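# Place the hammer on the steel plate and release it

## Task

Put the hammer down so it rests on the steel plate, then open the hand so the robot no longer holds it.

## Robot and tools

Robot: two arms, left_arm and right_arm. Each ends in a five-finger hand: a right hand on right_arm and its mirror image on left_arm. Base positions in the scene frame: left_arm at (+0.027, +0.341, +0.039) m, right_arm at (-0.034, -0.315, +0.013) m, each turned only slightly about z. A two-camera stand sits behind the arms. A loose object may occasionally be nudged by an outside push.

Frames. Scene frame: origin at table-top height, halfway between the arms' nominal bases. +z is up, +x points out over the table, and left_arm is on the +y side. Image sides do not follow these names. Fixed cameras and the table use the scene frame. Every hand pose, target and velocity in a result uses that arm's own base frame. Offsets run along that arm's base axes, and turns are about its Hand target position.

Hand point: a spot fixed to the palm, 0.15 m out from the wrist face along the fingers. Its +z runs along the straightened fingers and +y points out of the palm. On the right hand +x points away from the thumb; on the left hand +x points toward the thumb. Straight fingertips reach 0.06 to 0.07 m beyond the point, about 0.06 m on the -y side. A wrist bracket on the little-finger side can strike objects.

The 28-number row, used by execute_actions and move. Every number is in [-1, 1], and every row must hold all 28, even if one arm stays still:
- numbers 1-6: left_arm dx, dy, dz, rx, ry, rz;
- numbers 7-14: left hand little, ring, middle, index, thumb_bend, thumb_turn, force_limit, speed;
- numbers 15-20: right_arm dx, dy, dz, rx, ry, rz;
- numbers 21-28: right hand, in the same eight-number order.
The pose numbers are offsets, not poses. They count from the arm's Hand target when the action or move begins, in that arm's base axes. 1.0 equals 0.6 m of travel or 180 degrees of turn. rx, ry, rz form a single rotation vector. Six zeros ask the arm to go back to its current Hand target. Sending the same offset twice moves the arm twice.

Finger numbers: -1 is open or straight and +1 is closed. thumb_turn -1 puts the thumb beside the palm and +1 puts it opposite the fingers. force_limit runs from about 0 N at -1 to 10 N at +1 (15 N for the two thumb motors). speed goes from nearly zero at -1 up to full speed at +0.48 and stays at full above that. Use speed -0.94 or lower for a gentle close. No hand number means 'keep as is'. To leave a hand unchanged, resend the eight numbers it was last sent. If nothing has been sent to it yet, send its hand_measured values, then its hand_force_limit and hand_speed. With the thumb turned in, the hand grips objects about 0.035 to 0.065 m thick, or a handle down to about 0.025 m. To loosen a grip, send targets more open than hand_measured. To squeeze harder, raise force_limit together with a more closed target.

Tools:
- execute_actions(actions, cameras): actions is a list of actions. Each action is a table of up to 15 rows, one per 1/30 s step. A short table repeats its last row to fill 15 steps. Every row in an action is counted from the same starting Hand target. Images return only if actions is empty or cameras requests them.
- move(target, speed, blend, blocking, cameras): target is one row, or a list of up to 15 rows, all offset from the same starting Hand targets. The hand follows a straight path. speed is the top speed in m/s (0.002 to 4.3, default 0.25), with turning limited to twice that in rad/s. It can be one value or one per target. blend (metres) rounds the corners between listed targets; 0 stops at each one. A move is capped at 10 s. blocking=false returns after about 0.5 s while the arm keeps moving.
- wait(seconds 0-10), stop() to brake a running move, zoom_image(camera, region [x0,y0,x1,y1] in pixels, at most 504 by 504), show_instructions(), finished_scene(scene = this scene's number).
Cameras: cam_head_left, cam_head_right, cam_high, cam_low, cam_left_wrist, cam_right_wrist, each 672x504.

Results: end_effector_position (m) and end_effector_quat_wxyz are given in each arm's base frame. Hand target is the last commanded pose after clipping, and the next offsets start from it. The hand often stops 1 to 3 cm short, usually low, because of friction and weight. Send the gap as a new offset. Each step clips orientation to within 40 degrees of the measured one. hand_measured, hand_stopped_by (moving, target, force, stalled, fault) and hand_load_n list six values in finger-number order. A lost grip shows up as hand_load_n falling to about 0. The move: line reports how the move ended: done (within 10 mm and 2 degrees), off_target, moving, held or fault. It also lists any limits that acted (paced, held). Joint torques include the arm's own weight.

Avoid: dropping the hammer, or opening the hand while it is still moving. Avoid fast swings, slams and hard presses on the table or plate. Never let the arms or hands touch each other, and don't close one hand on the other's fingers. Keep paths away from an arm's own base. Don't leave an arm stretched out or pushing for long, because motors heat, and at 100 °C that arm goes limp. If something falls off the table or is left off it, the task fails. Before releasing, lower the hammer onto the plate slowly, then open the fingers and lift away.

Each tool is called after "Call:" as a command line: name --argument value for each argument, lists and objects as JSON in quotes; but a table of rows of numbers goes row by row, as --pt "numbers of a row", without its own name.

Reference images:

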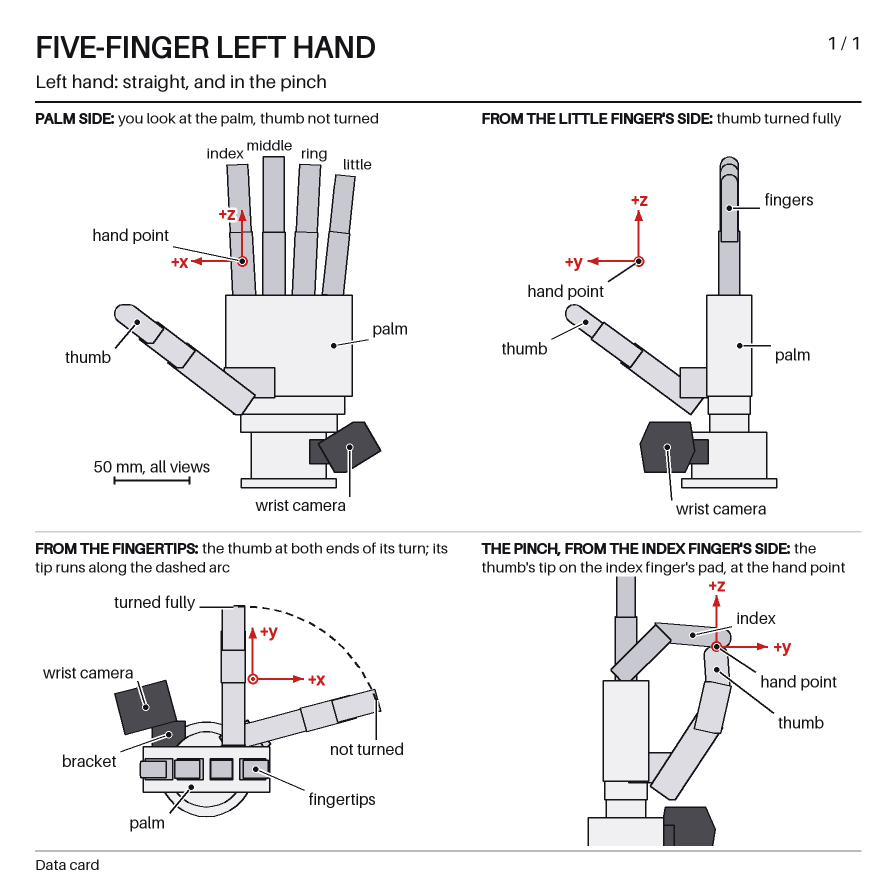

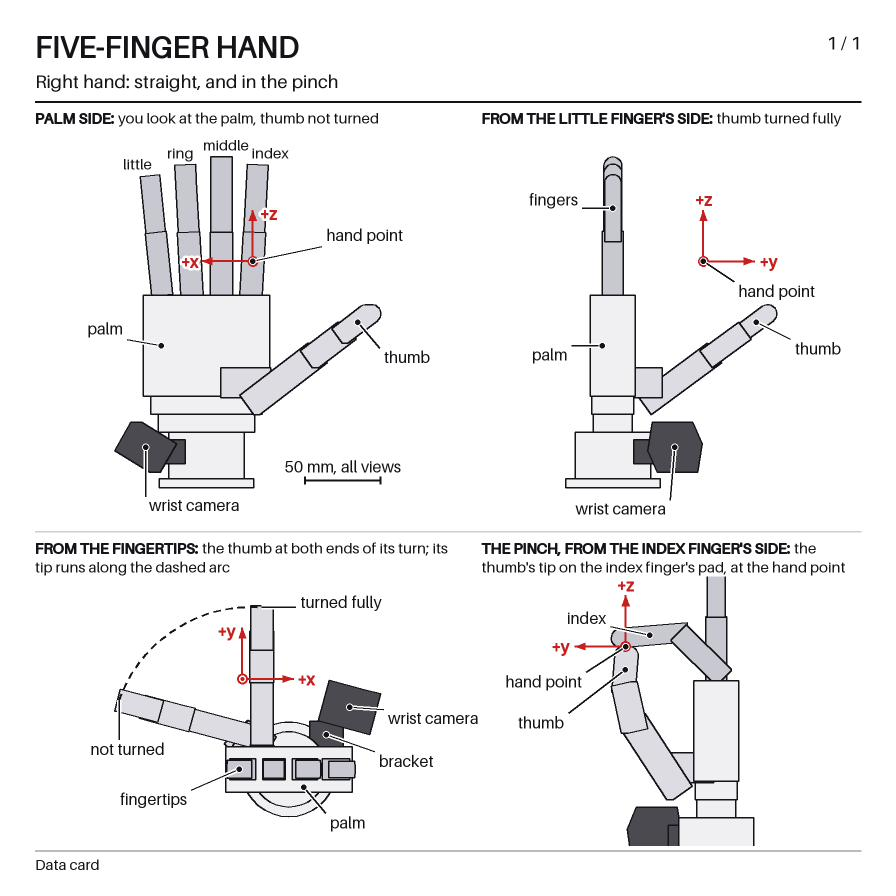

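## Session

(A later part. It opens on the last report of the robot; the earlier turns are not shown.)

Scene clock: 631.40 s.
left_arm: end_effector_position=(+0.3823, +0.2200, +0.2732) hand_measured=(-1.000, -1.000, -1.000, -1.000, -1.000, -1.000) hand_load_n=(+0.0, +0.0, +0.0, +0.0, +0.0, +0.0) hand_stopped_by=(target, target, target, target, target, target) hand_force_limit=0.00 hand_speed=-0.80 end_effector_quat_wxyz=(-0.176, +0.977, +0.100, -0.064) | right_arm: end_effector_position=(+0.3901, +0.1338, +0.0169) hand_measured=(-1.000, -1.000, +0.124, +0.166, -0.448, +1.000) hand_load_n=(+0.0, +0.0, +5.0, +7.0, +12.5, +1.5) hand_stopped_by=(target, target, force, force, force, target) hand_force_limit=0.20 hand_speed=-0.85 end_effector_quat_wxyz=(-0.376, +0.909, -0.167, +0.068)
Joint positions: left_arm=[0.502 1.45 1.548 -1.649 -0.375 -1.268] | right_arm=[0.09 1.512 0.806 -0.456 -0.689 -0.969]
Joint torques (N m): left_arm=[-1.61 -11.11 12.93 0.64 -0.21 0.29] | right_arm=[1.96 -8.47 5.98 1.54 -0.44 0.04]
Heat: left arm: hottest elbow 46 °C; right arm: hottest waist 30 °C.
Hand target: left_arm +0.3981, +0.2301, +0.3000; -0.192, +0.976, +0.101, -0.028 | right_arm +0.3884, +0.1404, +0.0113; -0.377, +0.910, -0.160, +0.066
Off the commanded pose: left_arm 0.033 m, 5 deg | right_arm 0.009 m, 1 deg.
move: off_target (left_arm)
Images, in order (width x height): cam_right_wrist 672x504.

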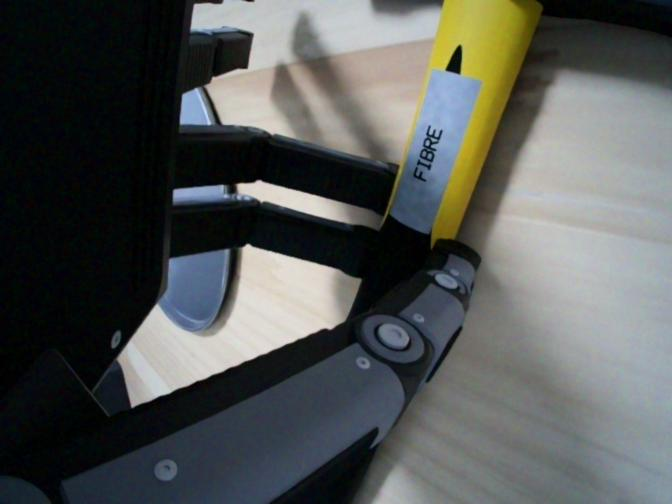

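Call:
move --target '[0,0,0,0,0,0,-1,-1,-1,-1,-1,-1,0,-0.8,0.0,0,0.12,0,0,0,-1,-1,0.5,0.5,-0.3,1,0.2,-0.85]' --speed 0.08 --cameras '["cam_head_right","cam_low","cam_right_wrist","cam_high"]'

Call:
zoom_image --camera "cam_low" --region '[50, 270, 170, 370]'

Scene clock: 640.23 s.
left_arm: end_effector_position=(+0.3823, +0.2200, +0.2732) hand_measured=(-1.000, -1.000, -1.000, -1.000, -1.000, -1.000) hand_load_n=(+0.0, +0.0, +0.0, +0.0, +0.0, +0.0) hand_stopped_by=(target, target, target, target, target, target) hand_force_limit=0.00 hand_speed=-0.80 end_effector_quat_wxyz=(-0.176, +0.977, +0.100, -0.064) | right_arm: end_effector_position=(+0.3498, +0.1294, +0.0388) hand_measured=(-1.000, -1.000, +0.124, +0.166, -0.448, +1.000) hand_load_n=(+0.0, +0.0, +7.5, +5.0, +12.0, +0.0) hand_stopped_by=(target, target, force, force, force, target) hand_force_limit=0.20 hand_speed=-0.85 end_effector_quat_wxyz=(-0.358, +0.915, -0.186, +0.017)
Joint positions: left_arm=[0.502 1.45 1.548 -1.649 -0.375 -1.268] | right_arm=[0.092 1.433 0.806 -0.651 -0.683 -0.973]
Joint torques (N m): left_arm=[-1.61 -11.16 12.96 0.65 -0.2 0.29] | right_arm=[1.96 -11.75 12.9 0.47 -0.73 0.08]
Heat: left arm: hottest elbow 46 °C; right arm: hottest waist 30 °C.
Hand target: left_arm +0.3981, +0.2301, +0.3000; -0.192, +0.976, +0.101, -0.028 | right_arm +0.3884, +0.1404, +0.0833; -0.377, +0.910, -0.160, +0.066
Off the commanded pose: left_arm 0.033 m, 5 deg | right_arm 0.060 m, 7 deg.
move: off_target (left_arm, right_arm)
Images, in order (width x height): cam_head_right 672x504, cam_high 672x504, cam_low 672x504, cam_right_wrist 672x504.

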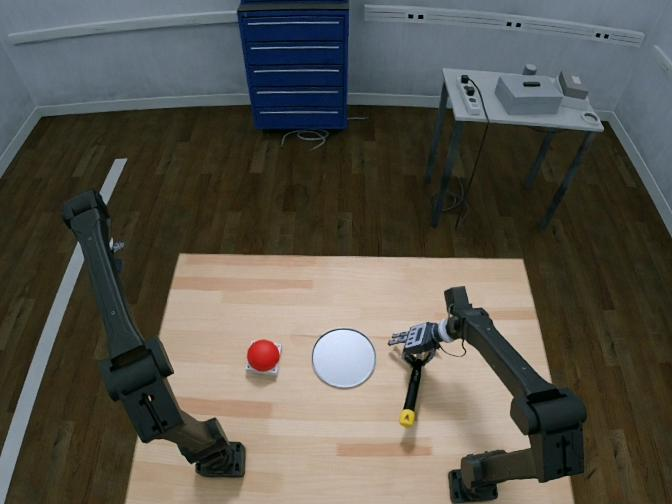

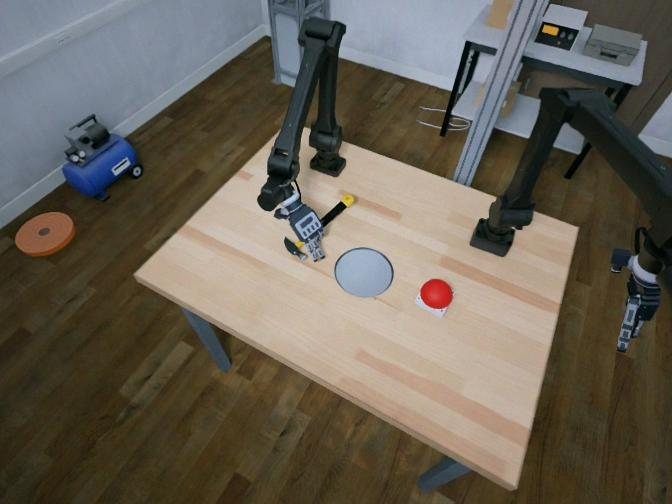

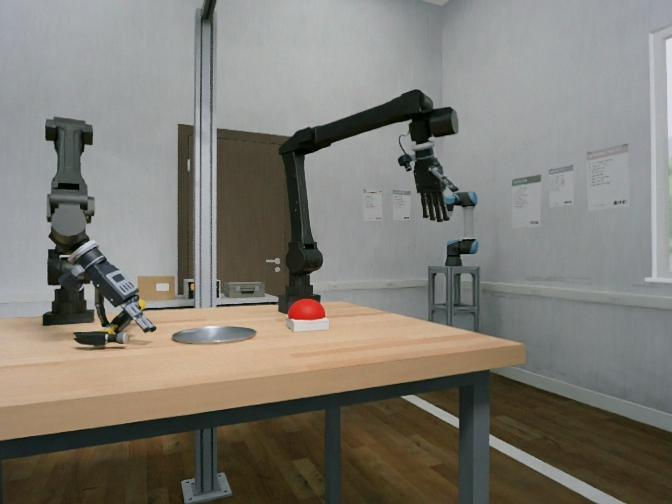

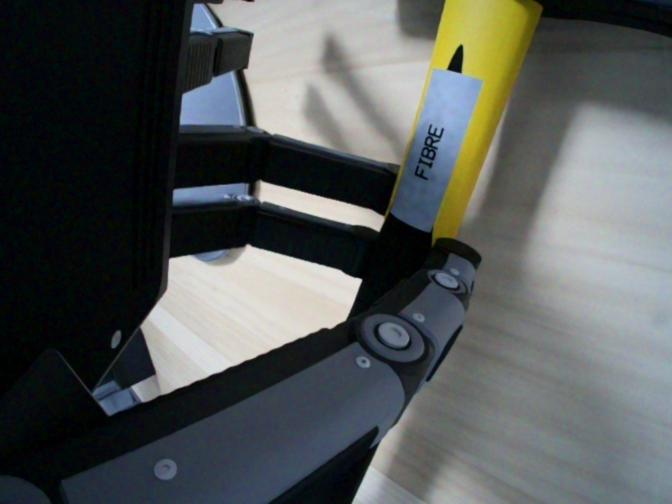

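Scaled by 4.200.

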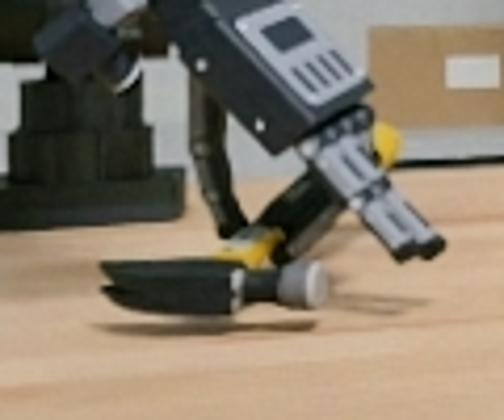

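Call:
move --pt "0 0 0 0 0 0 -1 -1 -1 -1 -1 -1 0 -0.8 0.0 0.10 0.085 0 0 0 -1 -1 0.5 0.5 -0.3 1 0.2 -0.85" --pt "0 0 0 0 0 0 -1 -1 -1 -1 -1 -1 0 -0.8 -0.005 0.386 0.085 0 0 0 -1 -1 0.5 0.5 -0.3 1 0.2 -0.85" --speed 0.15 --blend '[0.03,0]' --cameras '["cam_head_right","cam_low","cam_right_wrist","cam_high"]'

Call:
zoom_image --camera "cam_low" --region '[120, 230, 300, 380]'

Call:
zoom_image --camera "cam_high" --region '[280, 180, 440, 320]'

Scene clock: 665.97 s.
left_arm: end_effector_position=(+0.3823, +0.2200, +0.2732) hand_measured=(-1.000, -1.000, -1.000, -1.000, -1.000, -1.000) hand_load_n=(+0.0, +0.0, +0.0, +0.0, +0.0, +0.0) hand_stopped_by=(target, target, target, target, target, target) hand_force_limit=0.00 hand_speed=-0.80 end_effector_quat_wxyz=(-0.176, +0.977, +0.100, -0.064) | right_arm: end_effector_position=(+0.3469, +0.3340, +0.0823) hand_measured=(-1.000, -1.000, +0.124, +0.166, -0.448, +1.000) hand_load_n=(+0.0, +0.0, +8.0, +4.5, +12.0, +0.0) hand_stopped_by=(target, target, force, force, force, target) hand_force_limit=0.20 hand_speed=-0.85 end_effector_quat_wxyz=(-0.327, +0.928, -0.177, +0.025)
Joint positions: left_arm=[0.502 1.45 1.548 -1.649 -0.375 -1.268] | right_arm=[0.605 1.509 1.019 -0.539 -0.411 -0.472]
Joint torques (N m): left_arm=[-1.79 -11.11 12.97 0.66 -0.19 0.3] | right_arm=[1.44 -11.22 15.58 2.1 -0.38 0.18]
Motor temperatures (°C): left_arm=[26 31 47 26 25 25] | right_arm=[30 28 36 24 24 24]
Heat: left arm: hottest elbow 47 °C; right arm: hottest elbow 36 °C.
Hand target: left_arm +0.3981, +0.2301, +0.3000; -0.192, +0.976, +0.101, -0.028 | right_arm +0.3854, +0.3720, +0.1343; -0.377, +0.910, -0.160, +0.066
Off the commanded pose: left_arm 0.033 m, 5 deg | right_arm 0.075 m, 8 deg.
move: off_target (left_arm, right_arm)
Images, in order (width x height): cam_head_right 672x504, cam_high 672x504, cam_low 672x504, cam_right_wrist 672x504.

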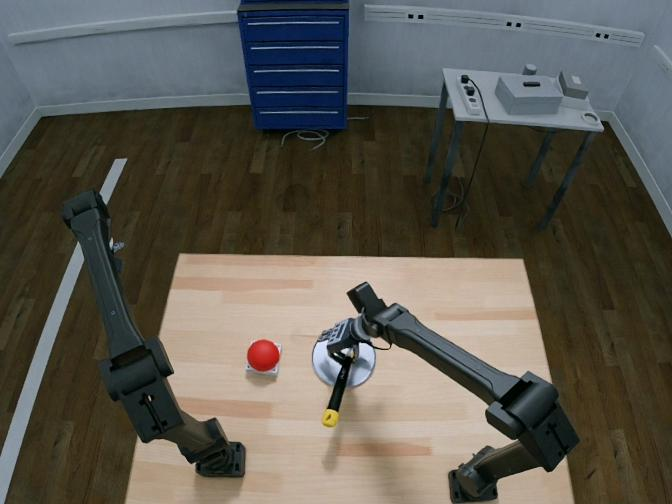

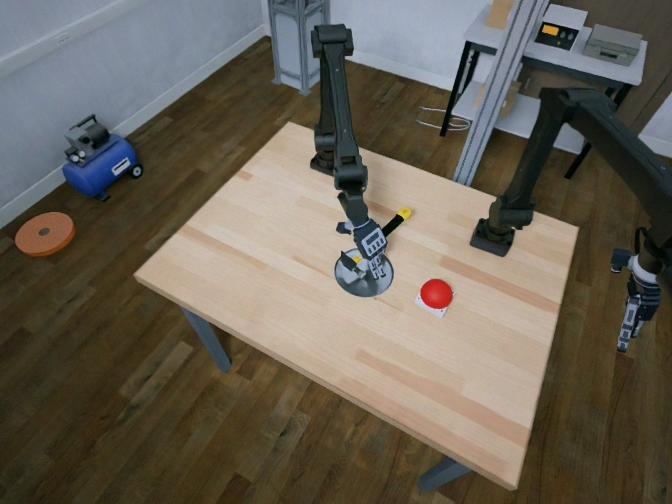

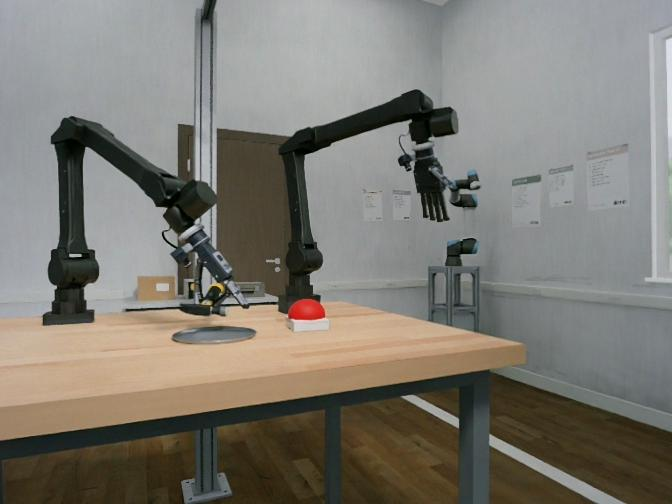

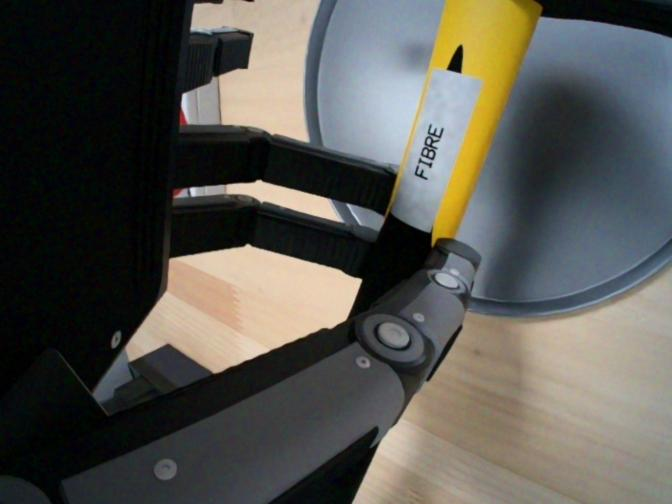

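Scaled by 2.800.

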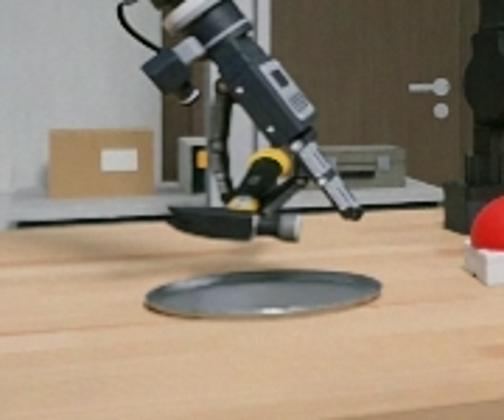

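Scaled by 3.150.

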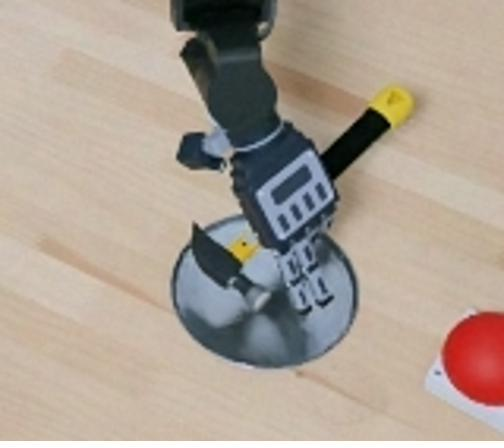

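Call:
move --target '[0,0,0,0,0,0,-1,-1,-1,-1,-1,-1,0,-0.8,-0.015,-0.005,-0.14,0,0,0,-1,-1,0.5,0.5,-0.3,1,0.2,-0.85]' --speed 0.1 --cameras '["cam_head_right","cam_low","cam_right_wrist","cam_high"]'

Call:
zoom_image --camera "cam_low" --region '[120, 260, 280, 380]'

Call:
zoom_image --camera "cam_high" --region '[300, 200, 430, 320]'

Scene clock: 679.93 s.
left_arm: end_effector_position=(+0.3823, +0.2200, +0.2732) hand_measured=(-1.000, -1.000, -1.000, -1.000, -1.000, -1.000) hand_load_n=(+0.0, +0.0, +0.0, +0.0, +0.0, +0.0) hand_stopped_by=(target, target, target, target, target, target) hand_force_limit=0.00 hand_speed=-0.80 end_effector_quat_wxyz=(-0.176, +0.977, +0.100, -0.064) | right_arm: end_effector_position=(+0.3703, +0.3489, +0.0291) hand_measured=(-1.000, -1.000, +0.124, +0.166, -0.448, +1.000) hand_load_n=(+0.0, +0.0, +8.0, +4.5, +12.0, +0.0) hand_stopped_by=(target, target, force, force, force, target) hand_force_limit=0.20 hand_speed=-0.85 end_effector_quat_wxyz=(-0.350, +0.919, -0.173, +0.050)
Joint positions: left_arm=[0.502 1.45 1.548 -1.649 -0.375 -1.268] | right_arm=[0.604 1.621 0.97 -0.304 -0.407 -0.464]
Joint torques (N m): left_arm=[-1.67 -11.11 12.96 0.69 -0.21 0.29] | right_arm=[1.79 -12.57 8.31 2.43 -0.3 0.14]
Heat: left arm: hottest elbow 47 °C; right arm: hottest elbow 40 °C.
Hand target: left_arm +0.3981, +0.2301, +0.3000; -0.192, +0.976, +0.101, -0.028 | right_arm +0.3764, +0.3690, +0.0503; -0.377, +0.910, -0.160, +0.066
Off the commanded pose: left_arm 0.033 m, 5 deg | right_arm 0.030 m, 4 deg.
move: off_target (left_arm, right_arm)
Images, in order (width x height): cam_head_right 672x504, cam_high 672x504, cam_low 672x504, cam_right_wrist 672x504.

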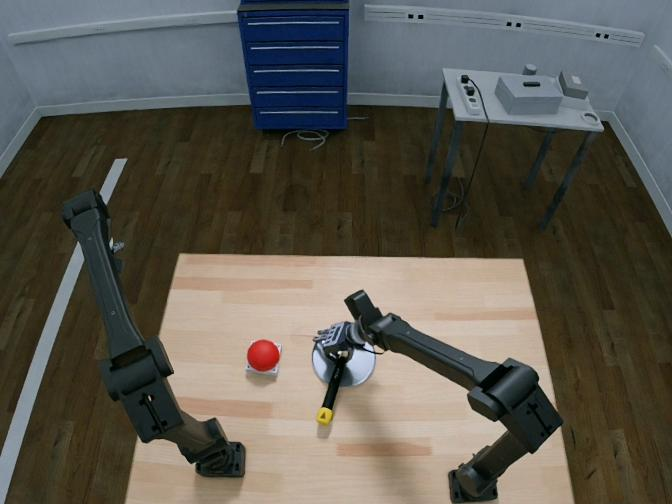

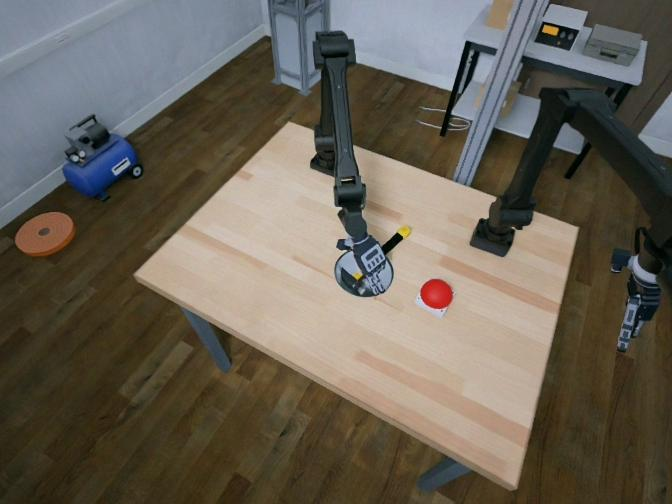

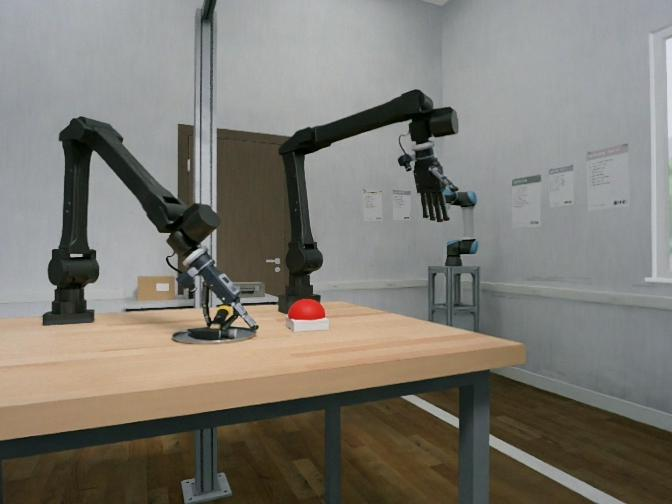

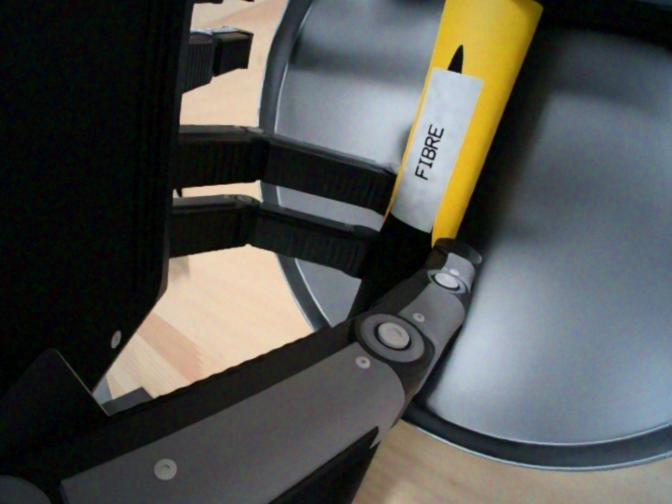

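Scaled by 3.150.

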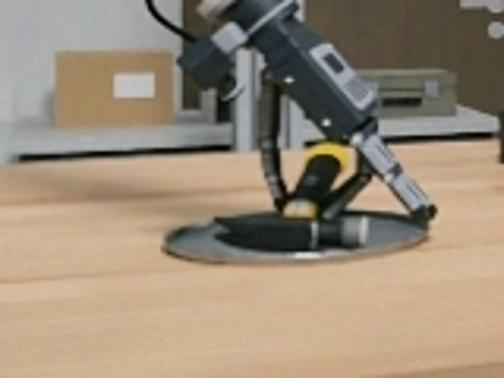

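Scaled by 3.877.

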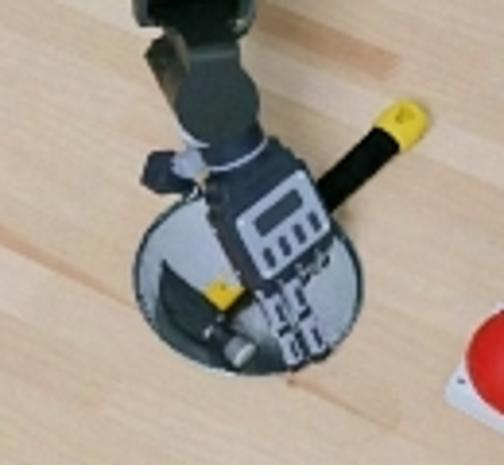

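Call:
move --target '[0,0,0,0,0,0,-1,-1,-1,-1,-1,-1,0,-0.8,0,0,-0.02,0,0,0,-1,-1,0.5,0.5,-0.3,1,0.2,-0.85]' --speed 0.05 --cameras '["cam_low","cam_right_wrist"]'

Call:
zoom_image --camera "cam_low" --region '[150, 290, 280, 360]'

Scene clock: 691.27 s.
left_arm: end_effector_position=(+0.3823, +0.2200, +0.2732) hand_measured=(-1.000, -1.000, -1.000, -1.000, -1.000, -1.000) hand_load_n=(+0.0, +0.0, +0.0, +0.0, +0.0, +0.0) hand_stopped_by=(target, target, target, target, target, target) hand_force_limit=0.00 hand_speed=-0.80 end_effector_quat_wxyz=(-0.176, +0.977, +0.100, -0.064) | right_arm: end_effector_position=(+0.3730, +0.3510, +0.0241) hand_measured=(-1.000, -1.000, +0.124, +0.166, -0.448, +1.000) hand_load_n=(+0.0, +0.0, +6.5, +4.0, +13.5, +0.5) hand_stopped_by=(target, target, force, force, force, target) hand_force_limit=0.20 hand_speed=-0.85 end_effector_quat_wxyz=(-0.355, +0.917, -0.172, +0.054)
Joint positions: left_arm=[0.502 1.45 1.548 -1.649 -0.375 -1.268] | right_arm=[0.604 1.631 0.962 -0.271 -0.407 -0.461]
Joint torques (N m): left_arm=[-1.73 -11.34 12.96 0.66 -0.2 0.28] | right_arm=[2.32 -12.16 7.86 2.39 -0.29 0.11]
Heat: left arm: hottest elbow 47 °C; right arm: hottest elbow 38 °C.
Hand target: left_arm +0.3981, +0.2301, +0.3000; -0.192, +0.976, +0.101, -0.028 | right_arm +0.3764, +0.3690, +0.0383; -0.377, +0.910, -0.160, +0.066
Off the commanded pose: left_arm 0.033 m, 5 deg | right_arm 0.023 m, 3 deg.
move: off_target (left_arm, right_arm)
Images, in order (width x height): cam_low 672x504, cam_right_wrist 672x504.

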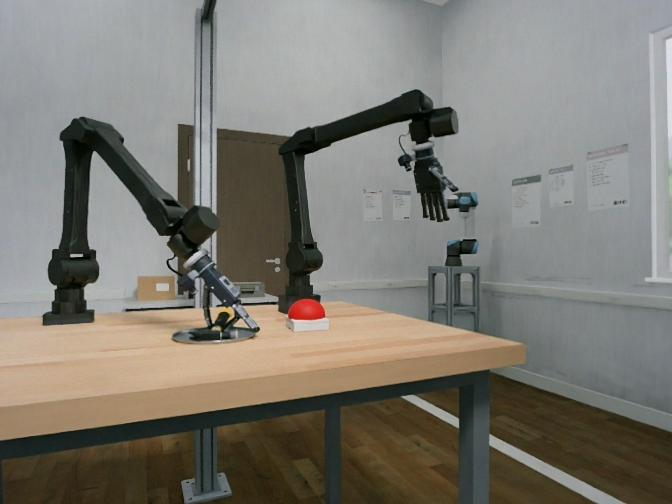

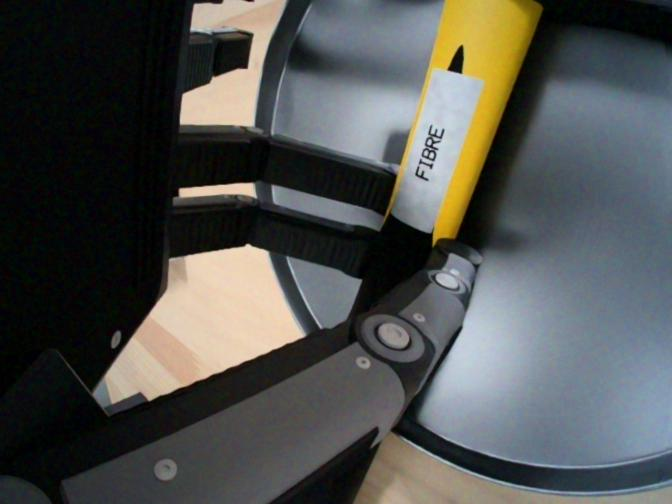

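Scaled by 3.877.

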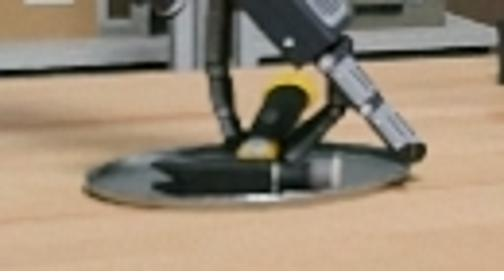

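Call:
move --target '[0,0,0,0,0,0,-1,-1,-1,-1,-1,-1,0,-0.8,0,0,-0.02,0,0,0,-1,-1,0.5,0.5,-0.3,1,0.2,-0.85]' --speed 0.05 --cameras '["cam_low","cam_high"]'

Call:
zoom_image --camera "cam_low" --region '[150, 290, 280, 360]'

Call:
zoom_image --camera "cam_high" --region '[300, 200, 430, 320]'

Scene clock: 698.40 s.
left_arm: end_effector_position=(+0.3823, +0.2200, +0.2732) hand_measured=(-1.000, -1.000, -1.000, -1.000, -1.000, -1.000) hand_load_n=(+0.0, +0.0, +0.0, +0.0, +0.0, +0.0) hand_stopped_by=(target, target, target, target, target, target) hand_force_limit=0.00 hand_speed=-0.80 end_effector_quat_wxyz=(-0.176, +0.977, +0.100, -0.064) | right_arm: end_effector_position=(+0.3760, +0.3540, +0.0228) hand_measured=(-1.000, -1.000, +0.124, +0.166, -0.448, +1.000) hand_load_n=(+0.0, +0.0, +6.0, +3.5, +13.5, +0.5) hand_stopped_by=(target, target, force, force, force, target) hand_force_limit=0.20 hand_speed=-0.85 end_effector_quat_wxyz=(-0.363, +0.913, -0.175, +0.059)
Joint positions: left_arm=[0.502 1.45 1.548 -1.649 -0.375 -1.268] | right_arm=[0.604 1.636 0.956 -0.239 -0.407 -0.449]
Joint torques (N m): left_arm=[-1.67 -11.16 12.96 0.64 -0.2 0.29] | right_arm=[2.32 -10.93 7.34 2.52 -0.29 0.08]
Heat: left arm: hottest elbow 47 °C; right arm: hottest elbow 37 °C.
Hand target: left_arm +0.3981, +0.2301, +0.3000; -0.192, +0.976, +0.101, -0.028 | right_arm +0.3764, +0.3690, +0.0263; -0.377, +0.910, -0.160, +0.066
Off the commanded pose: left_arm 0.033 m, 5 deg | right_arm 0.015 m, 3 deg.
move: off_target (left_arm, right_arm)
Images, in order (width x height): cam_high 672x504, cam_low 672x504.

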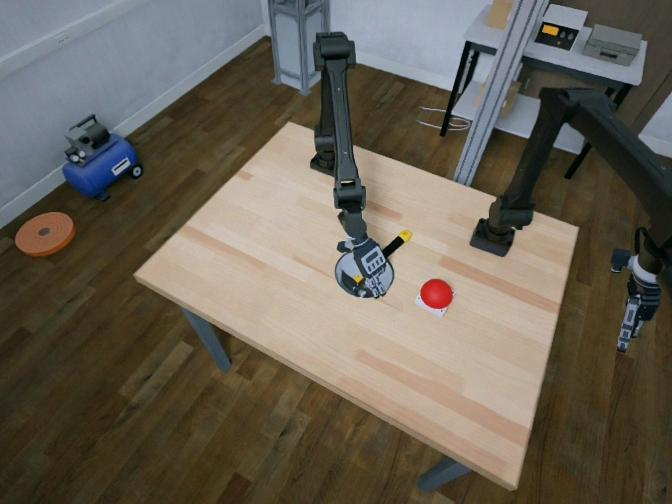

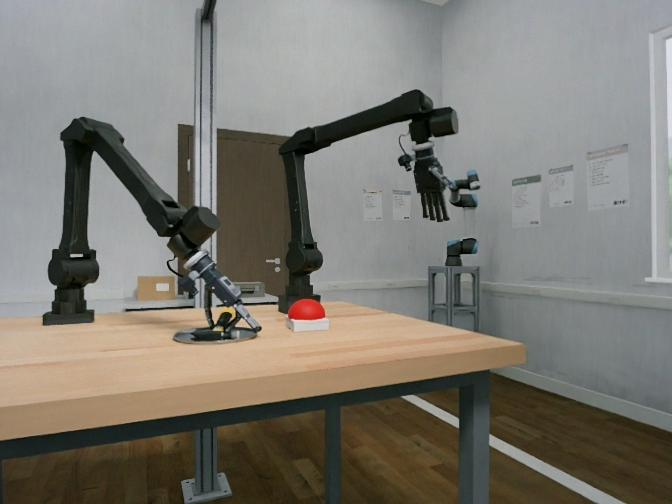

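Scaled by 3.877.

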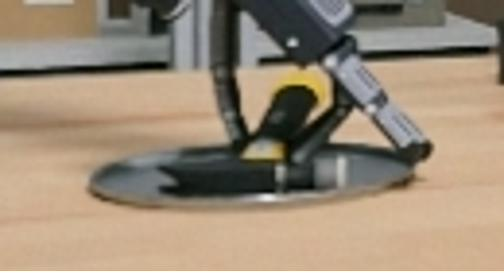

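Scaled by 3.877.

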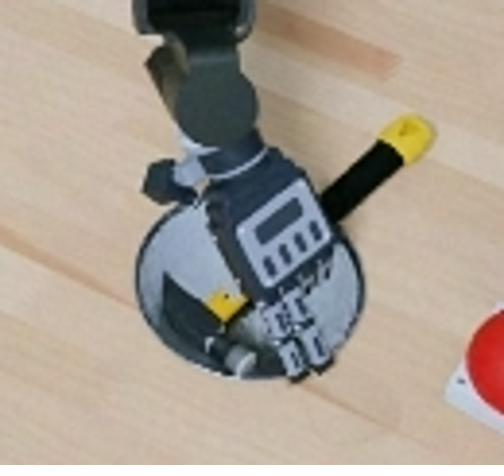

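Call:
move --pt "0 0 0 0 0 0 -1 -1 -1 -1 -1 -1 0 -0.8 0 -0.022 -0.005 0 0 0 -1 -1 0.5 0.5 -0.3 1 0.2 -0.85" --pt "0 0 0 0 0 0 -1 -1 -1 -1 -1 -1 0 -0.8 0 -0.022 -0.005 0 0 0 -1 -1 -0.2 -0.2 -1 1 0.2 -0.7" --speed 0.05 --cameras '["cam_low","cam_high","cam_right_wrist"]'

Call:
zoom_image --camera "cam_low" --region '[150, 290, 280, 360]'

Call:
zoom_image --camera "cam_high" --region '[300, 200, 430, 320]'

Scene clock: 723.00 s.
left_arm: end_effector_position=(+0.3823, +0.2200, +0.2732) hand_measured=(-1.000, -1.000, -1.000, -1.000, -1.000, -1.000) hand_load_n=(+0.0, +0.0, +0.0, +0.0, +0.0, +0.0) hand_stopped_by=(target, target, target, target, target, target) hand_force_limit=0.00 hand_speed=-0.80 end_effector_quat_wxyz=(-0.176, +0.977, +0.100, -0.064) | right_arm: end_effector_position=(+0.3768, +0.3557, +0.0279) hand_measured=(-1.000, -1.000, -0.198, -0.200, -1.000, +1.000) hand_load_n=(-0.5, +0.0, -4.5, +0.0, +0.0, +0.0) hand_stopped_by=(target, target, target, target, target, target) hand_force_limit=0.20 hand_speed=-0.70 end_effector_quat_wxyz=(-0.374, +0.910, -0.169, +0.064)
Joint positions: left_arm=[0.502 1.45 1.548 -1.649 -0.375 -1.268] | right_arm=[0.602 1.624 0.947 -0.217 -0.417 -0.452]
Joint torques (N m): left_arm=[-1.67 -11.22 12.98 0.66 -0.2 0.29] | right_arm=[0.38 -10.64 6.38 1.94 -0.44 -0.09]
Heat: left arm: hottest elbow 47 °C; right arm: hottest elbow 34 °C.
Hand target: left_arm +0.3981, +0.2301, +0.3000; -0.192, +0.976, +0.101, -0.028 | right_arm +0.3764, +0.3558, +0.0233; -0.377, +0.910, -0.160, +0.066
Off the commanded pose: left_arm 0.033 m, 5 deg | right_arm 0.005 m, 1 deg.
move: off_target (left_arm)
Images, in order (width x height): cam_high 672x504, cam_low 672x504, cam_right_wrist 672x504.

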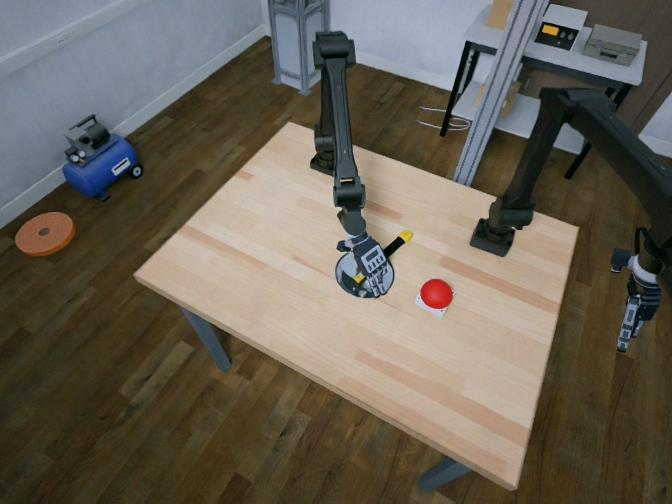

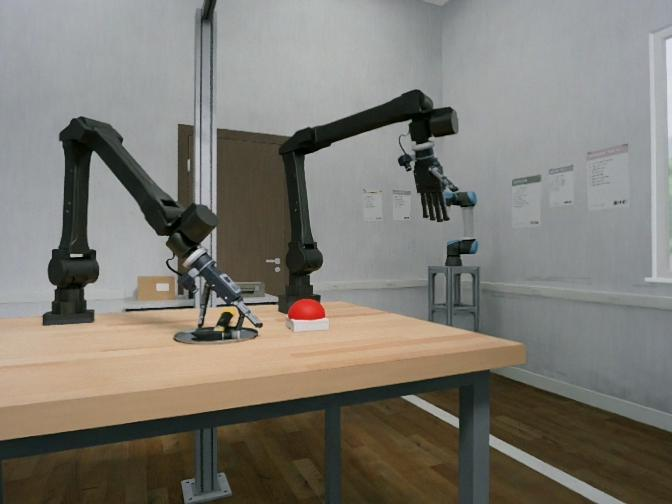

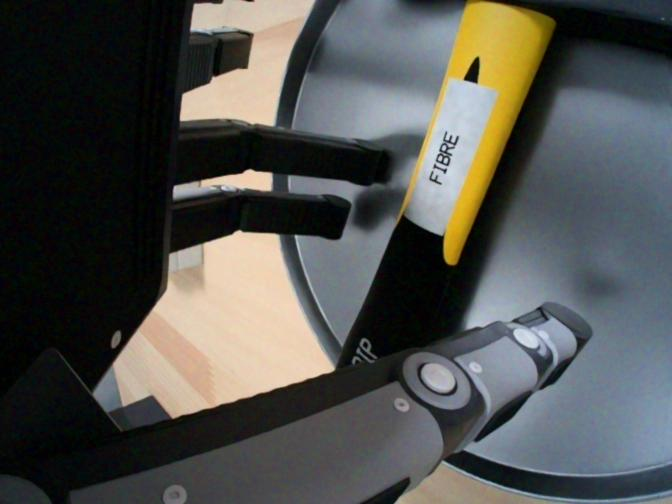

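Scaled by 3.877.

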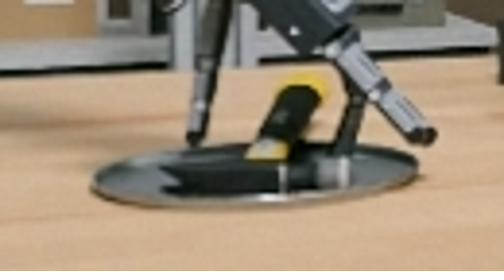

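Scaled by 3.877.

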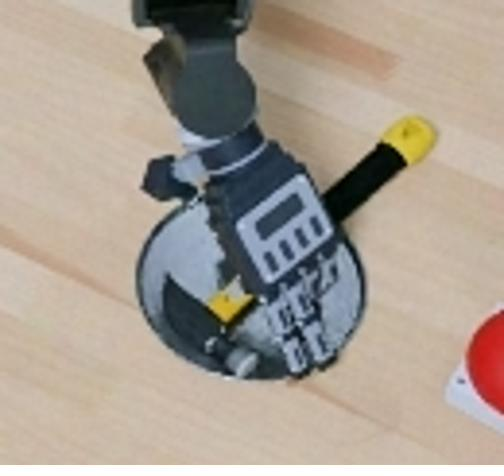

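Call:
move --pt "0 0 0 0 0 0 -1 -1 -1 -1 -1 -1 0 -0.8 0.03 -0.01 0.15 0 0 0 -1 -1 -0.2 -0.2 -1 1 0.2 -0.7" --pt "0 0 0 0 0 0 -1 -1 -1 -1 -1 -1 0 -0.8 0 -0.15 0.35 0 0 0 -1 -1 -0.2 -0.2 -1 1 0.2 -0.7" --speed 0.12 --blend '[0.02,0]' --cameras '["all"]'

Call:
zoom_image --camera "cam_high" --region '[300, 200, 430, 320]'

Scene clock: 736.13 s.
left_arm: end_effector_position=(+0.3823, +0.2200, +0.2732) hand_measured=(-1.000, -1.000, -1.000, -1.000, -1.000, -1.000) hand_load_n=(+0.0, +0.0, +0.0, +0.0, +0.0, +0.0) hand_stopped_by=(target, target, target, target, target, target) hand_force_limit=0.00 hand_speed=-0.80 end_effector_quat_wxyz=(-0.176, +0.977, +0.100, -0.064) | right_arm: end_effector_position=(+0.3548, +0.2597, +0.1917) hand_measured=(-1.000, -1.000, -0.198, -0.200, -1.000, +1.000) hand_load_n=(+0.0, +0.0, +0.0, -0.5, +0.0, +0.0) hand_stopped_by=(target, target, target, target, target, target) hand_force_limit=0.20 hand_speed=-0.70 end_effector_quat_wxyz=(-0.351, +0.919, -0.177, +0.033)
Joint positions: left_arm=[0.502 1.45 1.548 -1.649 -0.375 -1.268] | right_arm=[0.431 1.314 1.117 -0.854 -0.522 -0.617]
Joint torques (N m): left_arm=[-1.61 -11.22 12.96 0.64 -0.21 0.29] | right_arm=[-0.73 -10.05 14.15 0.77 -0.72 -0.06]
Heat: left arm: hottest elbow 47 °C; right arm: hottest elbow 33 °C.
Hand target: left_arm +0.3981, +0.2301, +0.3000; -0.192, +0.976, +0.101, -0.028 | right_arm +0.3764, +0.2658, +0.2333; -0.377, +0.910, -0.160, +0.066
Off the commanded pose: left_arm 0.033 m, 5 deg | right_arm 0.047 m, 5 deg.
move: off_target (left_arm, right_arm)

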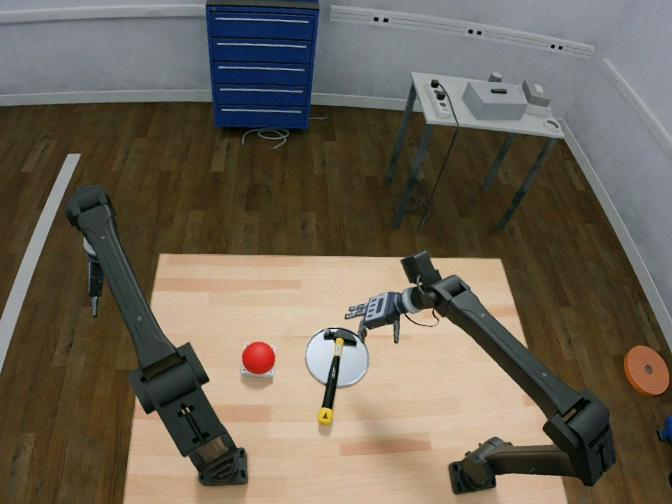

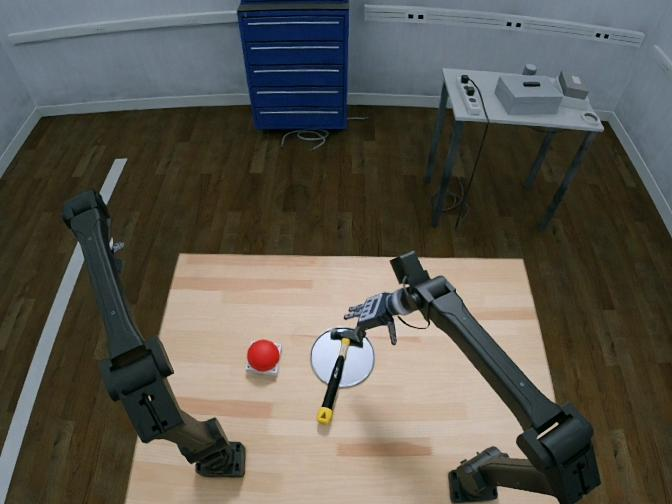

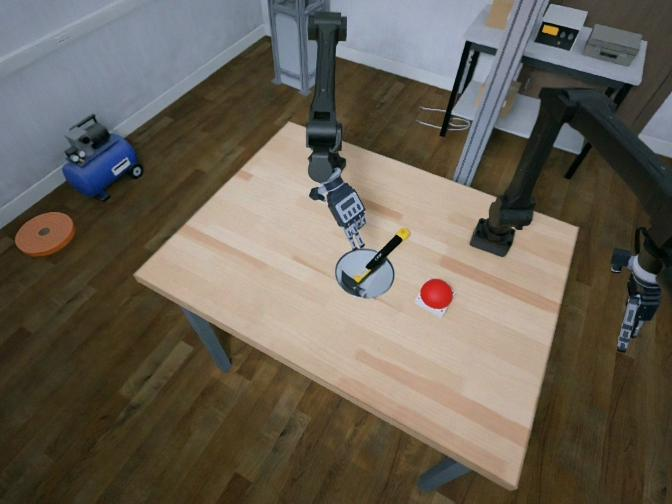

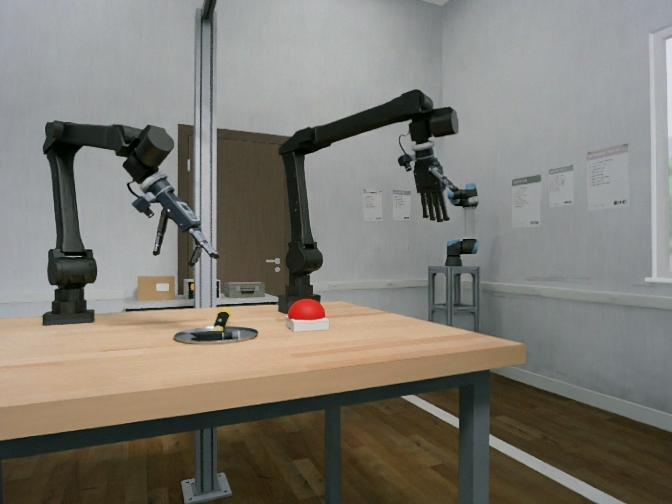

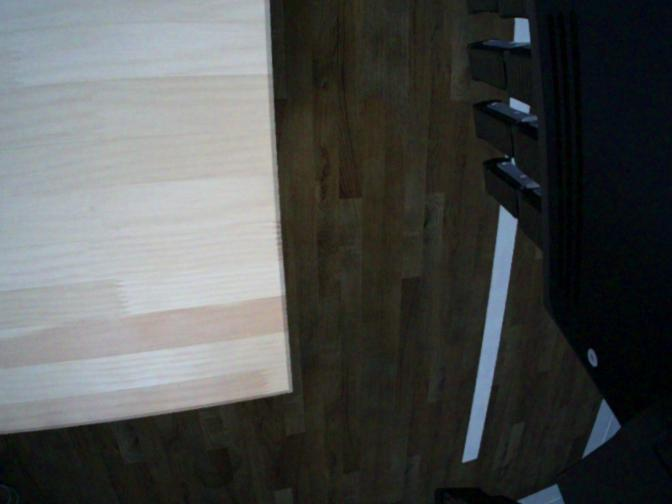

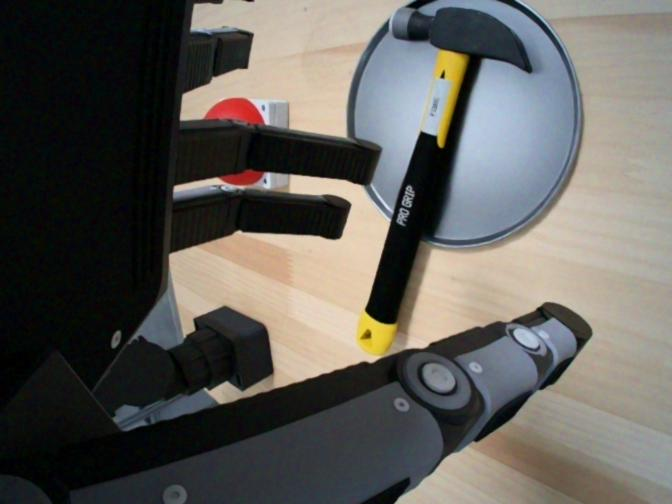

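Scaled by 3.877.

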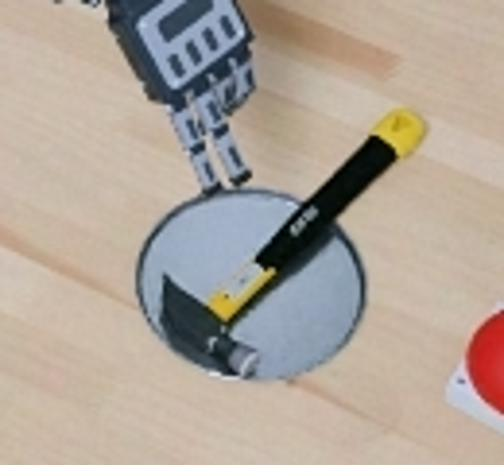

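Call:
finished_scene --scene 1

The scene is finished: the task was done.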